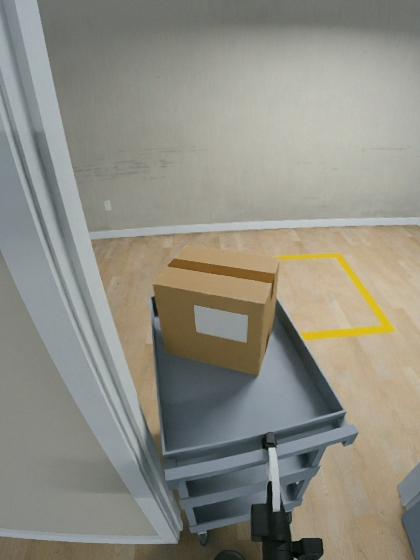

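move(blocking=false, r1={"base":{"strafe_m":-0.04,"translate_m":0.1},"pace":"slow","contact_limits":{"translate_m":0.3}}, cameras=[])

wait(seconds=4, cameras=["r1_head_camera","r1_head_left_camera"])

Scene clock: 933.97 s.
move: r1 moving
r1.base_odometry: x=-0.931 y=+2.225 heading=-0.147
r1.turned_by_wheels: +0.000
r1.turned_by_imu: +0.000
r1.base_tilt: forward=-1.6 right=+1.3
r1.lidar_m: 0.34 0.36 0.51 1.26 2.09 2.75 - 4.10 0.76 0.73 0.76 0.43
r1.base_status: translate_m moving; strafe_m moving
r1.joint_positions: lift_m=+0.690 arm_m=+0.000 wrist_yaw_rad=-0.002 wrist_pitch_rad=+0.010 wrist_roll_rad=+1.568 gripper_m=-0.029
r1.joint_status: not commanded
r1.measured_speeds: translate_m=+0.048 strafe_m=-0.020 rotate_rad=-0.001 lift_m=+0.000 arm_m=+0.000 wrist_yaw_rad=+0.000 wrist_pitch_rad=+0.000 wrist_roll_rad=+0.000
r1.motor_effort: lift_m=+17(17) arm_m=+4(4) wheel_0=+8(8) wheel_1=+2(4) wheel_2=-6(8)
r1.servo_current: wrist_yaw_rad=52(59) wrist_pitch_rad=59(65) wrist_roll_rad=59(65) gripper_m=52(59)
r1.contact_limits: translate_m 0.3
r1.hand_pose: x=+0.4591 y=-0.0879 z=+0.8654 quat_wxyz=(+0.708, +0.706, +0.003, -0.004) (m; r1's base frame)
r1.wrist_depth_mm: - - - - 283 291 293 / - - - 202 270 1661 1182 / - - - 253 257 1808 - / - - - 248 246 - - / - 508 469 178 237 - - / - 466 459 189 182 - - / - 484 179 143 220 - -
r2.base_odometry: x=-2.366 y=-2.385 heading=-0.882
r2.turned_by_wheels: +0.000
r2.turned_by_imu: +0.000
r2.base_tilt: forward=-0.7 right=+0.0
r2.lidar_m: 0.45 3.31 3.67 4.69 3.39 1.78 1.45 1.43 1.41 1.15 1.08 0.58
r2.base_status: not commanded
r2.joint_positions: lift_m=+0.940 arm_m=+0.050 wrist_yaw_rad=+0.019 wrist_pitch_rad=+0.007 wrist_roll_rad=+0.000 gripper_m=-0.024
r2.joint_status: not commanded
r2.measured_speeds: all 0
r2.motor_effort: lift_m=+21(21) arm_m=-7(7) wheel_0=+12(13) wheel_1=-1(1) wheel_2=+18(18)
r2.servo_current: wrist_yaw_rad=117(117) wrist_pitch_rad=52(59) wrist_roll_rad=46(59) gripper_m=98(104)
r2.contact_limits: translate_m 0.6
r2.hand_pose: x=+0.5111 y=-0.0818 z=+1.1158 quat_wxyz=(+1.000, +0.000, +0.004, +0.010) (m; r2's base frame)
r2.wrist_depth_mm: - - 236 250 259 272 285 / - - 236 250 260 273 285 / - - 236 254 263 276 287 / - - 238 254 265 278 289 / - - 242 255 267 281 293 / - - 179 181 264 282 293 / - 240 245 - 267 286 296
pictures: none
No camera images: "cameras" was empty.

Scene clock: 935.77 s.
earlier move: r1 done
r1.base_odometry: x=-0.849 y=+2.177 heading=-0.146
r1.turned_by_wheels: +0.000
r1.turned_by_imu: +0.000
r1.base_tilt: forward=-1.6 right=+1.3
r1.lidar_m: 0.33 0.34 0.39 0.99 2.12 2.81 - 4.24 0.72 0.71 0.73 0.46
r1.base_status: done
r1.joint_positions: lift_m=+0.690 arm_m=+0.000 wrist_yaw_rad=+0.001 wrist_pitch_rad=+0.010 wrist_roll_rad=+1.568 gripper_m=-0.029
r1.joint_status: not commanded
r1.measured_speeds: all 0
r1.motor_effort: lift_m=+17(17) arm_m=+4(4) wheel_0=+6(10) wheel_1=+3(6) wheel_2=-1(8)
r1.servo_current: wrist_yaw_rad=52(65) wrist_pitch_rad=59(72) wrist_roll_rad=39(65) gripper_m=52(59)
r1.contact_limits: translate_m 0.3
r1.hand_pose: x=+0.4593 y=-0.0872 z=+0.8654 quat_wxyz=(+0.708, +0.706, +0.004, -0.003) (m; r1's base frame)
r1.wrist_depth_mm: - - - - 294 1464 1042 / - - - - 281 1499 421 / - - - 260 262 1661 - / - - - 251 250 1921 - / - 597 500 181 239 - - / - 459 449 189 183 - - / - 469 179 143 218 - -
r2.base_odometry: x=-2.366 y=-2.385 heading=-0.882
r2.turned_by_wheels: +0.000
r2.turned_by_imu: +0.000
r2.base_tilt: forward=-0.7 right=+0.0
r2.lidar_m: 0.45 3.29 3.71 4.69 3.40 1.78 1.42 1.44 1.42 1.15 1.04 0.60
r2.base_status: not commanded
r2.joint_positions: lift_m=+0.940 arm_m=+0.050 wrist_yaw_rad=+0.019 wrist_pitch_rad=+0.007 wrist_roll_rad=+0.000 gripper_m=-0.024
r2.joint_status: not commanded
r2.measured_speeds: all 0
r2.on_its_own: wrist_yaw_rad is at rest, and its servo_current (111 mA) is outside its rest range (0 to 104 mA)
r2.motor_effort: lift_m=+21(21) arm_m=-7(7) wheel_0=+12(13) wheel_1=-1(1) wheel_2=+18(18)
r2.servo_current: wrist_yaw_rad=111(124) wrist_pitch_rad=46(59) wrist_roll_rad=52(59) gripper_m=98(104)
r2.contact_limits: translate_m 0.6
r2.hand_pose: x=+0.5111 y=-0.0818 z=+1.1158 quat_wxyz=(+1.000, +0.000, +0.004, +0.010) (m; r2's base frame)
r2.wrist_depth_mm: - - 235 249 259 272 285 / - - 236 251 262 273 285 / - - 237 253 263 276 286 / - - 239 254 264 278 290 / - - 242 256 266 279 289 / - - 179 183 265 282 293 / - 241 244 - 268 286 296
wait: 1.80 of 4 s (r1 has come to rest)
pictures: r1_head_camera, r1_head_left_camera
Images, in order (width x height): r1_head_camera 420x560, r1_head_left_camera 420x672.

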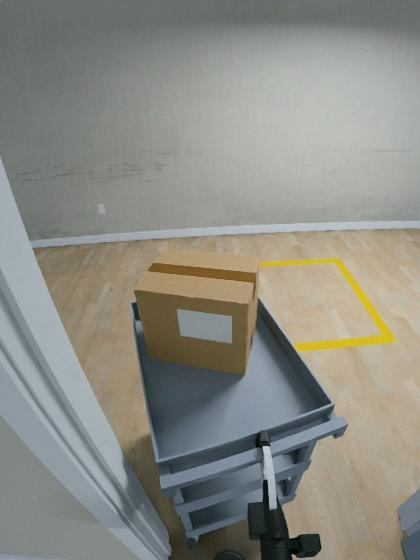

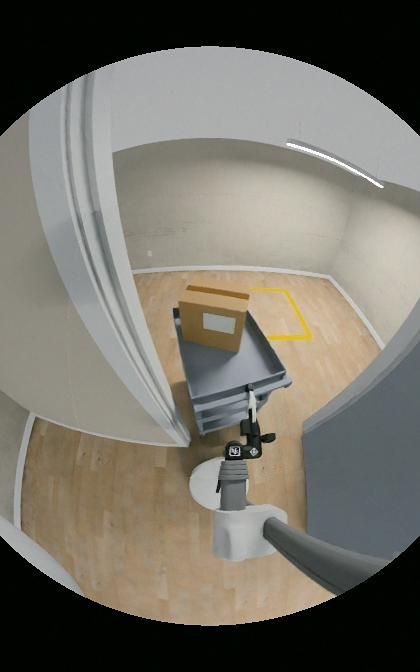

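move(blocking=false, r1={"joints":{"arm_m":0.15},"speeds":{"arm_m":0.1},"contact_limits":{"arm_m":0.4}}, cameras=[])

wait(seconds=4, cameras=["r1_head_camera"])

Scene clock: 941.40 s.
move: r1 moving
r1.base_odometry: x=-0.849 y=+2.177 heading=-0.146
r1.turned_by_wheels: +0.000
r1.turned_by_imu: +0.000
r1.base_tilt: forward=-1.6 right=+1.3
r1.lidar_m: 0.35 0.35 0.39 0.98 2.14 2.79 - 4.25 0.72 0.68 0.74 0.47
r1.base_status: not commanded
r1.joint_positions: lift_m=+0.690 arm_m=+0.038 wrist_yaw_rad=+0.001 wrist_pitch_rad=+0.010 wrist_roll_rad=+1.569 gripper_m=-0.029
r1.joint_status: arm_m moving
r1.measured_speeds: translate_m=+0.000 strafe_m=+0.000 rotate_rad=-0.001 lift_m=+0.000 arm_m=+0.099 wrist_yaw_rad=+0.000 wrist_pitch_rad=+0.000 wrist_roll_rad=+0.000
r1.motor_effort: lift_m=+17(17) arm_m=+7(10) wheel_0=+5(6) wheel_1=+3(3) wheel_2=-1(1)
r1.servo_current: wrist_yaw_rad=39(59) wrist_pitch_rad=59(65) wrist_roll_rad=46(59) gripper_m=52(59)
r1.contact_limits: arm_m 0.4; translate_m 0.3
r1.hand_pose: x=+0.4969 y=-0.0872 z=+0.8654 quat_wxyz=(+0.708, +0.706, +0.004, -0.003) (m; r1's base frame)
r1.wrist_depth_mm: - - - - - 1618 1118 / - - - - 304 322 327 / - - - - 277 1708 - / - - - 257 255 1756 - / - - 585 234 242 - - / - 445 445 189 182 - - / - 452 179 145 213 - -
r2.base_odometry: x=-2.366 y=-2.385 heading=-0.882
r2.turned_by_wheels: +0.000
r2.turned_by_imu: +0.000
r2.base_tilt: forward=-0.7 right=+0.0
r2.lidar_m: 0.43 3.29 3.69 4.72 3.40 1.79 1.44 1.43 1.42 1.14 1.04 0.58
r2.base_status: not commanded
r2.joint_positions: lift_m=+0.940 arm_m=+0.050 wrist_yaw_rad=+0.019 wrist_pitch_rad=+0.007 wrist_roll_rad=+0.000 gripper_m=-0.024
r2.joint_status: not commanded
r2.measured_speeds: all 0
r2.motor_effort: lift_m=+21(21) arm_m=-7(7) wheel_0=+12(13) wheel_1=-1(1) wheel_2=+18(18)
r2.servo_current: wrist_yaw_rad=111(124) wrist_pitch_rad=52(59) wrist_roll_rad=39(52) gripper_m=98(104)
r2.contact_limits: translate_m 0.6
r2.hand_pose: x=+0.5111 y=-0.0818 z=+1.1158 quat_wxyz=(+1.000, +0.000, +0.004, +0.010) (m; r2's base frame)
r2.wrist_depth_mm: - - 234 248 259 272 283 / - - 236 251 262 274 285 / - - 237 253 263 276 289 / - - 240 254 265 277 289 / - - 241 255 267 278 290 / - - 179 182 265 281 294 / - 241 245 - 268 289 294
pictures: none
No camera images: "cameras" was empty.

Scene clock: 942.93 s.
earlier move: r1 done
r1.base_odometry: x=-0.849 y=+2.177 heading=-0.147
r1.turned_by_wheels: +0.000
r1.turned_by_imu: +0.000
r1.base_tilt: forward=-1.6 right=+1.3
r1.lidar_m: 0.45 0.36 0.38 1.01 2.14 2.80 - 4.22 0.72 0.70 0.72 0.63
r1.base_status: not commanded
r1.joint_positions: lift_m=+0.690 arm_m=+0.150 wrist_yaw_rad=-0.001 wrist_pitch_rad=+0.010 wrist_roll_rad=+1.569 gripper_m=-0.029
r1.joint_status: all done
r1.measured_speeds: all 0
r1.motor_effort: lift_m=+17(17) arm_m=+4(10) wheel_0=+2(6) wheel_1=+2(3) wheel_2=-2(2)
r1.servo_current: wrist_yaw_rad=52(65) wrist_pitch_rad=52(72) wrist_roll_rad=52(65) gripper_m=59(59)
r1.contact_limits: arm_m 0.4; translate_m 0.3
r1.hand_pose: x=+0.6091 y=-0.0878 z=+0.8654 quat_wxyz=(+0.708, +0.706, +0.003, -0.004) (m; r1's base frame)
r1.wrist_depth_mm: - - - - - 1661 1118 / - - - - 317 325 329 / - - - - 289 1618 1281 / - - - 256 262 1808 - / - - - 185 241 - - / - 439 439 187 182 - - / - 445 182 127 212 - -
r2.base_odometry: x=-2.366 y=-2.385 heading=-0.882
r2.turned_by_wheels: +0.000
r2.turned_by_imu: +0.000
r2.base_tilt: forward=-0.7 right=+0.0
r2.lidar_m: 0.43 3.30 3.67 4.69 3.41 1.77 1.44 1.42 1.40 1.14 1.03 0.59
r2.base_status: not commanded
r2.joint_positions: lift_m=+0.940 arm_m=+0.050 wrist_yaw_rad=+0.019 wrist_pitch_rad=+0.007 wrist_roll_rad=+0.000 gripper_m=-0.024
r2.joint_status: not commanded
r2.measured_speeds: all 0
r2.motor_effort: lift_m=+21(21) arm_m=-7(7) wheel_0=+12(13) wheel_1=-1(1) wheel_2=+17(18)
r2.servo_current: wrist_yaw_rad=104(130) wrist_pitch_rad=46(59) wrist_roll_rad=39(59) gripper_m=98(104)
r2.contact_limits: translate_m 0.6
r2.hand_pose: x=+0.5111 y=-0.0818 z=+1.1158 quat_wxyz=(+1.000, +0.000, +0.004, +0.010) (m; r2's base frame)
r2.wrist_depth_mm: - - 235 249 258 273 285 / - - 236 251 260 272 285 / - - 237 254 263 277 287 / - - 239 254 265 278 289 / - - 242 256 266 279 290 / - - 179 182 265 282 293 / - 241 244 - 267 289 297
wait: 1.53 of 4 s (r1 has come to rest)
pictures: r1_head_camera
Images, in order (width x height): r1_head_camera 420x560.

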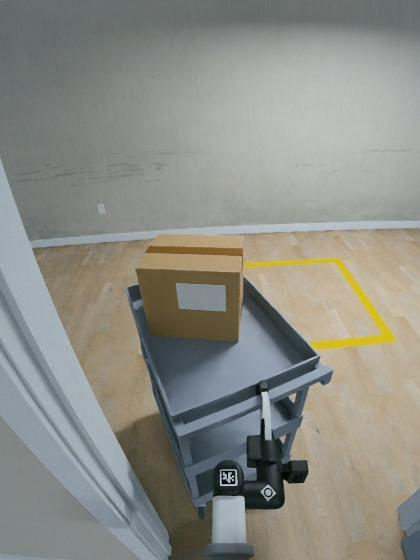

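move(blocking=false, r1={"base":{"strafe_m":0.12},"joints":{"arm_m":0.4},"speeds":{"arm_m":0.1},"pace":"slow","contact_limits":{"arm_m":0.4,"strafe_m":0.3}}, cameras=[])

wait(seconds=4, cameras=["r1_head_camera"])

Scene clock: 952.80 s.
move: r1 moving
r1.base_odometry: x=-0.847 y=+2.191 heading=-0.147
r1.turned_by_wheels: +0.000
r1.turned_by_imu: -0.001
r1.base_tilt: forward=-1.6 right=+1.3
r1.lidar_m: 0.48 0.36 0.41 1.02 2.12 2.76 - 4.19 0.77 0.70 0.75 0.63
r1.base_status: strafe_m moving
r1.joint_positions: lift_m=+0.690 arm_m=+0.188 wrist_yaw_rad=-0.003 wrist_pitch_rad=+0.010 wrist_roll_rad=+1.569 gripper_m=-0.029
r1.joint_status: arm_m moving
r1.measured_speeds: translate_m=-0.001 strafe_m=+0.058 rotate_rad=+0.006 lift_m=+0.000 arm_m=+0.098 wrist_yaw_rad=+0.000 wrist_pitch_rad=+0.000 wrist_roll_rad=+0.000
r1.motor_effort: lift_m=+17(17) arm_m=+8(11) wheel_0=-6(12) wheel_1=+4(7) wheel_2=-4(6)
r1.servo_current: wrist_yaw_rad=52(52) wrist_pitch_rad=59(65) wrist_roll_rad=52(59) gripper_m=59(59)
r1.contact_limits: arm_m 0.4; strafe_m 0.3
r1.hand_pose: x=+0.6466 y=-0.0883 z=+0.8654 quat_wxyz=(+0.708, +0.706, +0.003, -0.005) (m; r1's base frame)
r1.wrist_depth_mm: - - - 258 - 1661 1098 / - - - - 322 330 336 / - - - - 291 1661 1255 / - - - 256 260 1808 - / - - - 185 239 - - / - 442 204 176 181 - - / - 439 182 127 210 - -
r2: as last shown
r2.base_tilt: forward=-0.6 right=+0.0
r2.lidar_m: 0.45 3.31 3.69 4.70 3.41 1.75 1.43 1.43 1.42 1.15 1.06 0.57
r2.motor_effort: lift_m=+21(21) arm_m=-7(7) wheel_0=+12(12) wheel_1=-1(1) wheel_2=+17(18)
r2.servo_current: wrist_yaw_rad=111(117) wrist_pitch_rad=52(52) wrist_roll_rad=52(52) gripper_m=98(104)
r2.contact_limits: translate_m 0.6
r2.wrist_depth_mm: - - 236 249 260 272 285 / - - 236 252 262 273 286 / - - 237 253 264 274 287 / - - 238 254 264 278 289 / - - 241 256 266 278 290 / - - 179 181 264 282 294 / - 241 244 - 268 287 296
pictures: none
No camera images: "cameras" was empty.

Scene clock: 955.33 s.
earlier move: r1 done
r1.base_odometry: x=-0.832 y=+2.296 heading=-0.147
r1.turned_by_wheels: +0.001
r1.turned_by_imu: +0.001
r1.base_tilt: forward=-1.6 right=+1.3
r1.lidar_m: 0.72 0.31 0.39 1.01 2.00 2.63 - 4.25 0.87 0.80 0.85 0.90
r1.base_status: done
r1.joint_positions: lift_m=+0.690 arm_m=+0.400 wrist_yaw_rad=+0.000 wrist_pitch_rad=+0.010 wrist_roll_rad=+1.569 gripper_m=-0.029
r1.joint_status: all done
r1.measured_speeds: all 0
r1.motor_effort: lift_m=+17(17) arm_m=+4(11) wheel_0=-1(13) wheel_1=+2(7) wheel_2=+1(6)
r1.servo_current: wrist_yaw_rad=52(65) wrist_pitch_rad=59(65) wrist_roll_rad=33(72) gripper_m=52(65)
r1.contact_limits: arm_m 0.4; strafe_m 0.3
r1.hand_pose: x=+0.8592 y=-0.0875 z=+0.8654 quat_wxyz=(+0.708, +0.706, +0.003, -0.004) (m; r1's base frame)
r1.wrist_depth_mm: - - - - - 1576 1098 / - - - - 301 327 327 / - - - 199 271 1661 - / - - - 192 254 1921 - / - - 559 182 238 - - / - 449 204 176 182 - - / - 455 462 - 215 129 -
r2.base_odometry: x=-2.366 y=-2.385 heading=-0.882
r2.turned_by_wheels: +0.000
r2.turned_by_imu: +0.000
r2.base_tilt: forward=-0.6 right=+0.0
r2.lidar_m: 0.44 3.31 3.68 4.70 3.40 1.78 1.45 1.43 1.39 1.14 1.02 0.55
r2.base_status: not commanded
r2.joint_positions: lift_m=+0.940 arm_m=+0.050 wrist_yaw_rad=+0.019 wrist_pitch_rad=+0.007 wrist_roll_rad=+0.000 gripper_m=-0.024
r2.joint_status: not commanded
r2.measured_speeds: all 0
r2.motor_effort: lift_m=+21(21) arm_m=-6(7) wheel_0=+12(13) wheel_1=-1(1) wheel_2=+17(18)
r2.servo_current: wrist_yaw_rad=104(130) wrist_pitch_rad=46(59) wrist_roll_rad=46(59) gripper_m=91(104)
r2.contact_limits: translate_m 0.6
r2.hand_pose: x=+0.5111 y=-0.0818 z=+1.1158 quat_wxyz=(+1.000, +0.000, +0.004, +0.010) (m; r2's base frame)
r2.wrist_depth_mm: - - 235 250 259 273 285 / - - 236 250 260 274 285 / - - 237 253 263 276 287 / - - 239 255 264 278 289 / - - 241 256 267 279 291 / - - 179 182 263 282 293 / - 241 245 - 267 287 296
wait: 2.53 of 4 s (r1 has come to rest)
pictures: r1_head_camera
Images, in order (width x height): r1_head_camera 420x560.

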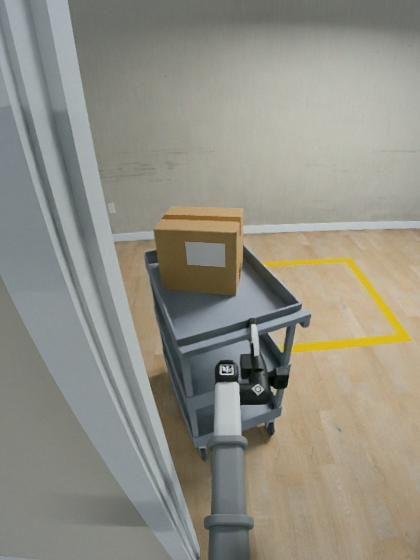

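move(blocking=false, r1={"joints":{"gripper_m":0.1}}, cameras=[])

wait(seconds=2, cameras=[])

move(blocking=false, r1={"joints":{"arm_m":0.0}}, cameras=[])

wait(seconds=3, cameras=["r1_head_camera","r1_wrist_camera","r1_head_left_camera"])

Scene clock: 970.73 s.
move: r1 moving
r1.base_odometry: x=-0.832 y=+2.296 heading=-0.147
r1.turned_by_wheels: +0.000
r1.turned_by_imu: +0.000
r1.base_tilt: forward=-1.5 right=+1.3
r1.lidar_m: 0.70 0.30 0.40 1.00 2.00 2.63 - 4.22 0.86 0.82 0.86 0.89
r1.base_status: not commanded
r1.joint_positions: lift_m=+0.690 arm_m=+0.400 wrist_yaw_rad=+0.000 wrist_pitch_rad=+0.010 wrist_roll_rad=+1.569 gripper_m=-0.004
r1.joint_status: gripper_m moving
r1.measured_speeds: all 0
r1.motor_effort: lift_m=+17(17) arm_m=+4(4) wheel_0=-1(2) wheel_1=+2(2) wheel_2=+1(1)
r1.servo_current: wrist_yaw_rad=46(59) wrist_pitch_rad=52(65) wrist_roll_rad=52(59) gripper_m=91(91)
r1.contact_limits: arm_m 0.4; strafe_m 0.3
r1.hand_pose: x=+0.8592 y=-0.0875 z=+0.8654 quat_wxyz=(+0.708, +0.706, +0.003, -0.004) (m; r1's base frame)
r1.wrist_depth_mm: - - - - - 1499 1118 / - - - - 309 325 329 / - - - 206 282 1756 1229 / - - - 196 259 1983 - / - - 580 187 246 - - / - 452 449 187 186 - - / - 462 181 143 220 - -
r2: as last shown
r2.base_tilt: forward=-0.7 right=+0.0
r2.lidar_m: 0.41 3.31 3.68 4.70 3.38 1.77 1.45 1.43 1.38 1.15 1.05 0.60
r2.motor_effort: lift_m=+21(21) arm_m=-6(7) wheel_0=+12(12) wheel_1=-1(1) wheel_2=+17(18)
r2.servo_current: wrist_yaw_rad=104(124) wrist_pitch_rad=46(52) wrist_roll_rad=52(59) gripper_m=98(104)
r2.contact_limits: translate_m 0.6
r2.wrist_depth_mm: - - 235 250 259 272 285 / - - 236 251 260 273 287 / - - 237 254 263 276 287 / - - 240 255 264 278 289 / - - 240 256 268 279 291 / - - 179 181 264 281 294 / - 240 244 - 268 287 296
pictures: none
No camera images: "cameras" was empty.

Scene clock: 972.23 s.
earlier move: r1 done
r1.base_odometry: x=-0.832 y=+2.296 heading=-0.147
r1.turned_by_wheels: +0.000
r1.turned_by_imu: +0.000
r1.base_tilt: forward=-1.6 right=+1.3
r1.lidar_m: 0.73 0.29 0.42 0.98 2.03 2.64 - 4.23 0.86 0.83 0.86 0.91
r1.base_status: not commanded
r1.joint_positions: lift_m=+0.690 arm_m=+0.400 wrist_yaw_rad=+0.000 wrist_pitch_rad=+0.006 wrist_roll_rad=+1.569 gripper_m=+0.100
r1.joint_status: all done
r1.measured_speeds: all 0
r1.motor_effort: lift_m=+17(17) arm_m=+4(4) wheel_0=-1(2) wheel_1=+1(2) wheel_2=+0(1)
r1.servo_current: wrist_yaw_rad=52(65) wrist_pitch_rad=46(65) wrist_roll_rad=59(72) gripper_m=33(91)
r1.contact_limits: arm_m 0.4; strafe_m 0.3
r1.hand_pose: x=+0.8592 y=-0.0875 z=+0.8665 quat_wxyz=(+0.708, +0.706, +0.002, -0.002) (m; r1's base frame)
r1.wrist_depth_mm: - - - 256 - 1661 1205 / - - - 239 315 324 325 / - - - 223 290 1708 1229 / - - - - 267 1863 - / - - 621 257 254 - - / - 484 459 186 198 - - / - 469 469 144 228 - -
r2.base_odometry: x=-2.366 y=-2.385 heading=-0.882
r2.turned_by_wheels: +0.000
r2.turned_by_imu: +0.000
r2.base_tilt: forward=-0.7 right=+0.0
r2.lidar_m: 0.45 3.32 3.69 4.71 3.42 1.80 1.46 1.43 1.41 1.15 1.04 0.58
r2.base_status: not commanded
r2.joint_positions: lift_m=+0.940 arm_m=+0.050 wrist_yaw_rad=+0.019 wrist_pitch_rad=+0.007 wrist_roll_rad=+0.000 gripper_m=-0.024
r2.joint_status: not commanded
r2.measured_speeds: all 0
r2.on_its_own: wrist_yaw_rad is at rest, and its servo_current (111 mA) is outside its rest range (0 to 104 mA)
r2.motor_effort: lift_m=+21(21) arm_m=-7(7) wheel_0=+13(13) wheel_1=-1(1) wheel_2=+17(18)
r2.servo_current: wrist_yaw_rad=111(124) wrist_pitch_rad=46(59) wrist_roll_rad=39(59) gripper_m=98(104)
r2.contact_limits: translate_m 0.6
r2.hand_pose: x=+0.5111 y=-0.0818 z=+1.1158 quat_wxyz=(+1.000, +0.000, +0.004, +0.010) (m; r2's base frame)
r2.wrist_depth_mm: - - 236 249 259 272 285 / - - 236 250 262 273 285 / - - 237 254 264 274 287 / - - 239 254 264 278 287 / - - 243 257 266 279 293 / - - 179 182 264 281 294 / - 241 244 - 268 289 297
wait: 1.50 of 2 s (r1 has come to rest)
pictures: none
No camera images: "cameras" was empty.

Scene clock: 972.73 s.
move: r1 moving
r1.base_odometry: x=-0.832 y=+2.296 heading=-0.147
r1.turned_by_wheels: +0.000
r1.turned_by_imu: +0.000
r1.base_tilt: forward=-1.6 right=+1.3
r1.lidar_m: 0.74 0.30 0.41 0.95 2.00 2.62 - 4.26 0.83 0.82 0.84 0.91
r1.base_status: not commanded
r1.joint_positions: lift_m=+0.690 arm_m=+0.349 wrist_yaw_rad=+0.000 wrist_pitch_rad=+0.006 wrist_roll_rad=+1.569 gripper_m=+0.100
r1.joint_status: arm_m moving
r1.measured_speeds: translate_m=+0.000 strafe_m=+0.000 rotate_rad=+0.000 lift_m=+0.000 arm_m=-0.195 wrist_yaw_rad=+0.000 wrist_pitch_rad=+0.000 wrist_roll_rad=+0.000
r1.motor_effort: lift_m=+17(17) arm_m=-5(8) wheel_0=-1(2) wheel_1=+1(2) wheel_2=+0(0)
r1.servo_current: wrist_yaw_rad=59(72) wrist_pitch_rad=46(52) wrist_roll_rad=39(59) gripper_m=46(46)
r1.contact_limits: strafe_m 0.3
r1.hand_pose: x=+0.8087 y=-0.0875 z=+0.8665 quat_wxyz=(+0.708, +0.706, +0.002, -0.002) (m; r1's base frame)
r1.wrist_depth_mm: - - - 306 - 1708 1205 / - - - - 357 373 375 / - - - - - 1708 - / - - - - 317 - - / - - 591 504 293 - - / - - 215 225 190 - - / - 525 525 144 265 - -
r2.base_odometry: x=-2.366 y=-2.385 heading=-0.882
r2.turned_by_wheels: +0.000
r2.turned_by_imu: +0.000
r2.base_tilt: forward=-0.6 right=+0.0
r2.lidar_m: 0.45 3.30 3.66 4.68 3.43 1.79 1.45 1.40 1.41 1.15 1.05 0.58
r2.base_status: not commanded
r2.joint_positions: lift_m=+0.940 arm_m=+0.050 wrist_yaw_rad=+0.019 wrist_pitch_rad=+0.007 wrist_roll_rad=+0.000 gripper_m=-0.024
r2.joint_status: not commanded
r2.measured_speeds: all 0
r2.motor_effort: lift_m=+21(21) arm_m=-7(7) wheel_0=+12(12) wheel_1=-1(1) wheel_2=+17(18)
r2.servo_current: wrist_yaw_rad=111(117) wrist_pitch_rad=52(52) wrist_roll_rad=46(59) gripper_m=104(104)
r2.contact_limits: translate_m 0.6
r2.hand_pose: x=+0.5111 y=-0.0818 z=+1.1158 quat_wxyz=(+1.000, +0.000, +0.004, +0.010) (m; r2's base frame)
r2.wrist_depth_mm: - - 235 250 260 273 283 / - - 236 251 260 274 285 / - - 238 253 262 276 287 / - - 239 254 265 279 289 / - - 242 255 266 279 290 / - - 179 182 264 281 293 / - 241 244 - 267 289 296
pictures: none
No camera images: "cameras" was empty.

Scene clock: 974.53 s.
earlier move: r1 done
r1.base_odometry: x=-0.832 y=+2.296 heading=-0.147
r1.turned_by_wheels: +0.000
r1.turned_by_imu: +0.000
r1.base_tilt: forward=-1.6 right=+1.3
r1.lidar_m: 0.73 0.29 0.39 0.97 1.99 2.64 - 4.25 0.84 0.82 0.85 0.90
r1.base_status: not commanded
r1.joint_positions: lift_m=+0.690 arm_m=+0.000 wrist_yaw_rad=+0.000 wrist_pitch_rad=+0.006 wrist_roll_rad=+1.569 gripper_m=+0.100
r1.joint_status: all done
r1.measured_speeds: all 0
r1.motor_effort: lift_m=+17(17) arm_m=-5(8) wheel_0=-1(2) wheel_1=+1(2) wheel_2=+0(0)
r1.servo_current: wrist_yaw_rad=46(72) wrist_pitch_rad=52(59) wrist_roll_rad=46(65) gripper_m=46(46)
r1.contact_limits: strafe_m 0.3
r1.hand_pose: x=+0.4594 y=-0.0875 z=+0.8665 quat_wxyz=(+0.708, +0.706, +0.002, -0.002) (m; r1's base frame)
r1.wrist_depth_mm: - - - - - 1708 1205 / - - - - - 1756 1160 / - - - - - 1537 1229 / - - - - - 683 - / - - 1025 866 - 640 - / - - 215 866 193 - 603 / - - 891 144 - - -
r2.base_odometry: x=-2.366 y=-2.385 heading=-0.882
r2.turned_by_wheels: +0.000
r2.turned_by_imu: +0.000
r2.base_tilt: forward=-0.7 right=+0.0
r2.lidar_m: 0.45 3.31 3.68 4.66 3.39 1.75 1.42 1.44 1.38 1.14 1.07 0.59
r2.base_status: not commanded
r2.joint_positions: lift_m=+0.940 arm_m=+0.050 wrist_yaw_rad=+0.019 wrist_pitch_rad=+0.007 wrist_roll_rad=+0.000 gripper_m=-0.024
r2.joint_status: not commanded
r2.measured_speeds: all 0
r2.on_its_own: wrist_yaw_rad is at rest, and its servo_current (111 mA) is outside its rest range (0 to 104 mA)
r2.motor_effort: lift_m=+21(21) arm_m=-6(7) wheel_0=+12(13) wheel_1=-1(2) wheel_2=+17(18)
r2.servo_current: wrist_yaw_rad=111(124) wrist_pitch_rad=52(59) wrist_roll_rad=39(59) gripper_m=98(104)
r2.contact_limits: translate_m 0.6
r2.hand_pose: x=+0.5111 y=-0.0818 z=+1.1158 quat_wxyz=(+1.000, +0.000, +0.004, +0.010) (m; r2's base frame)
r2.wrist_depth_mm: - - 236 250 259 272 283 / - - 236 251 260 274 287 / - - 237 254 263 276 286 / - - 240 254 264 278 287 / - - 241 256 267 279 291 / - - 179 182 265 282 294 / - 241 244 - 268 289 296
wait: 1.80 of 3 s (r1 has come to rest)
pictures: r1_head_camera, r1_head_left_camera, r1_wrist_camera
Images, in order (width x height): r1_head_camera 420x560, r1_head_left_camera 420x672, r1_wrist_camera 616x392.

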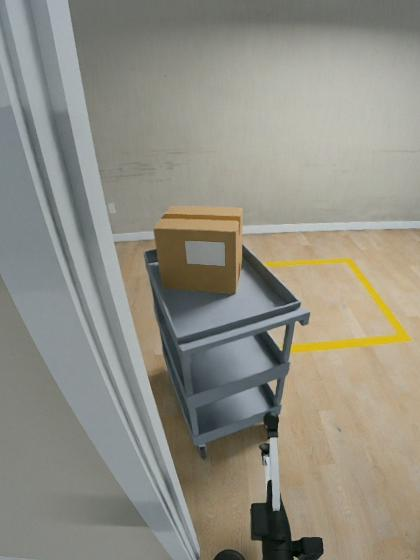

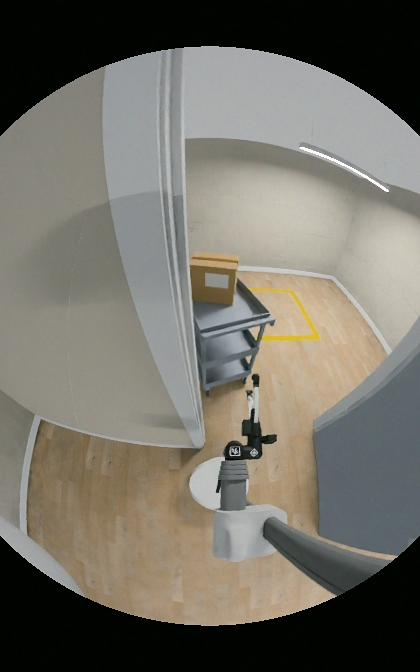

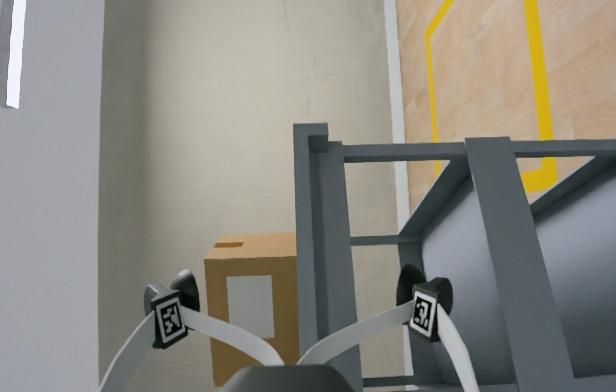

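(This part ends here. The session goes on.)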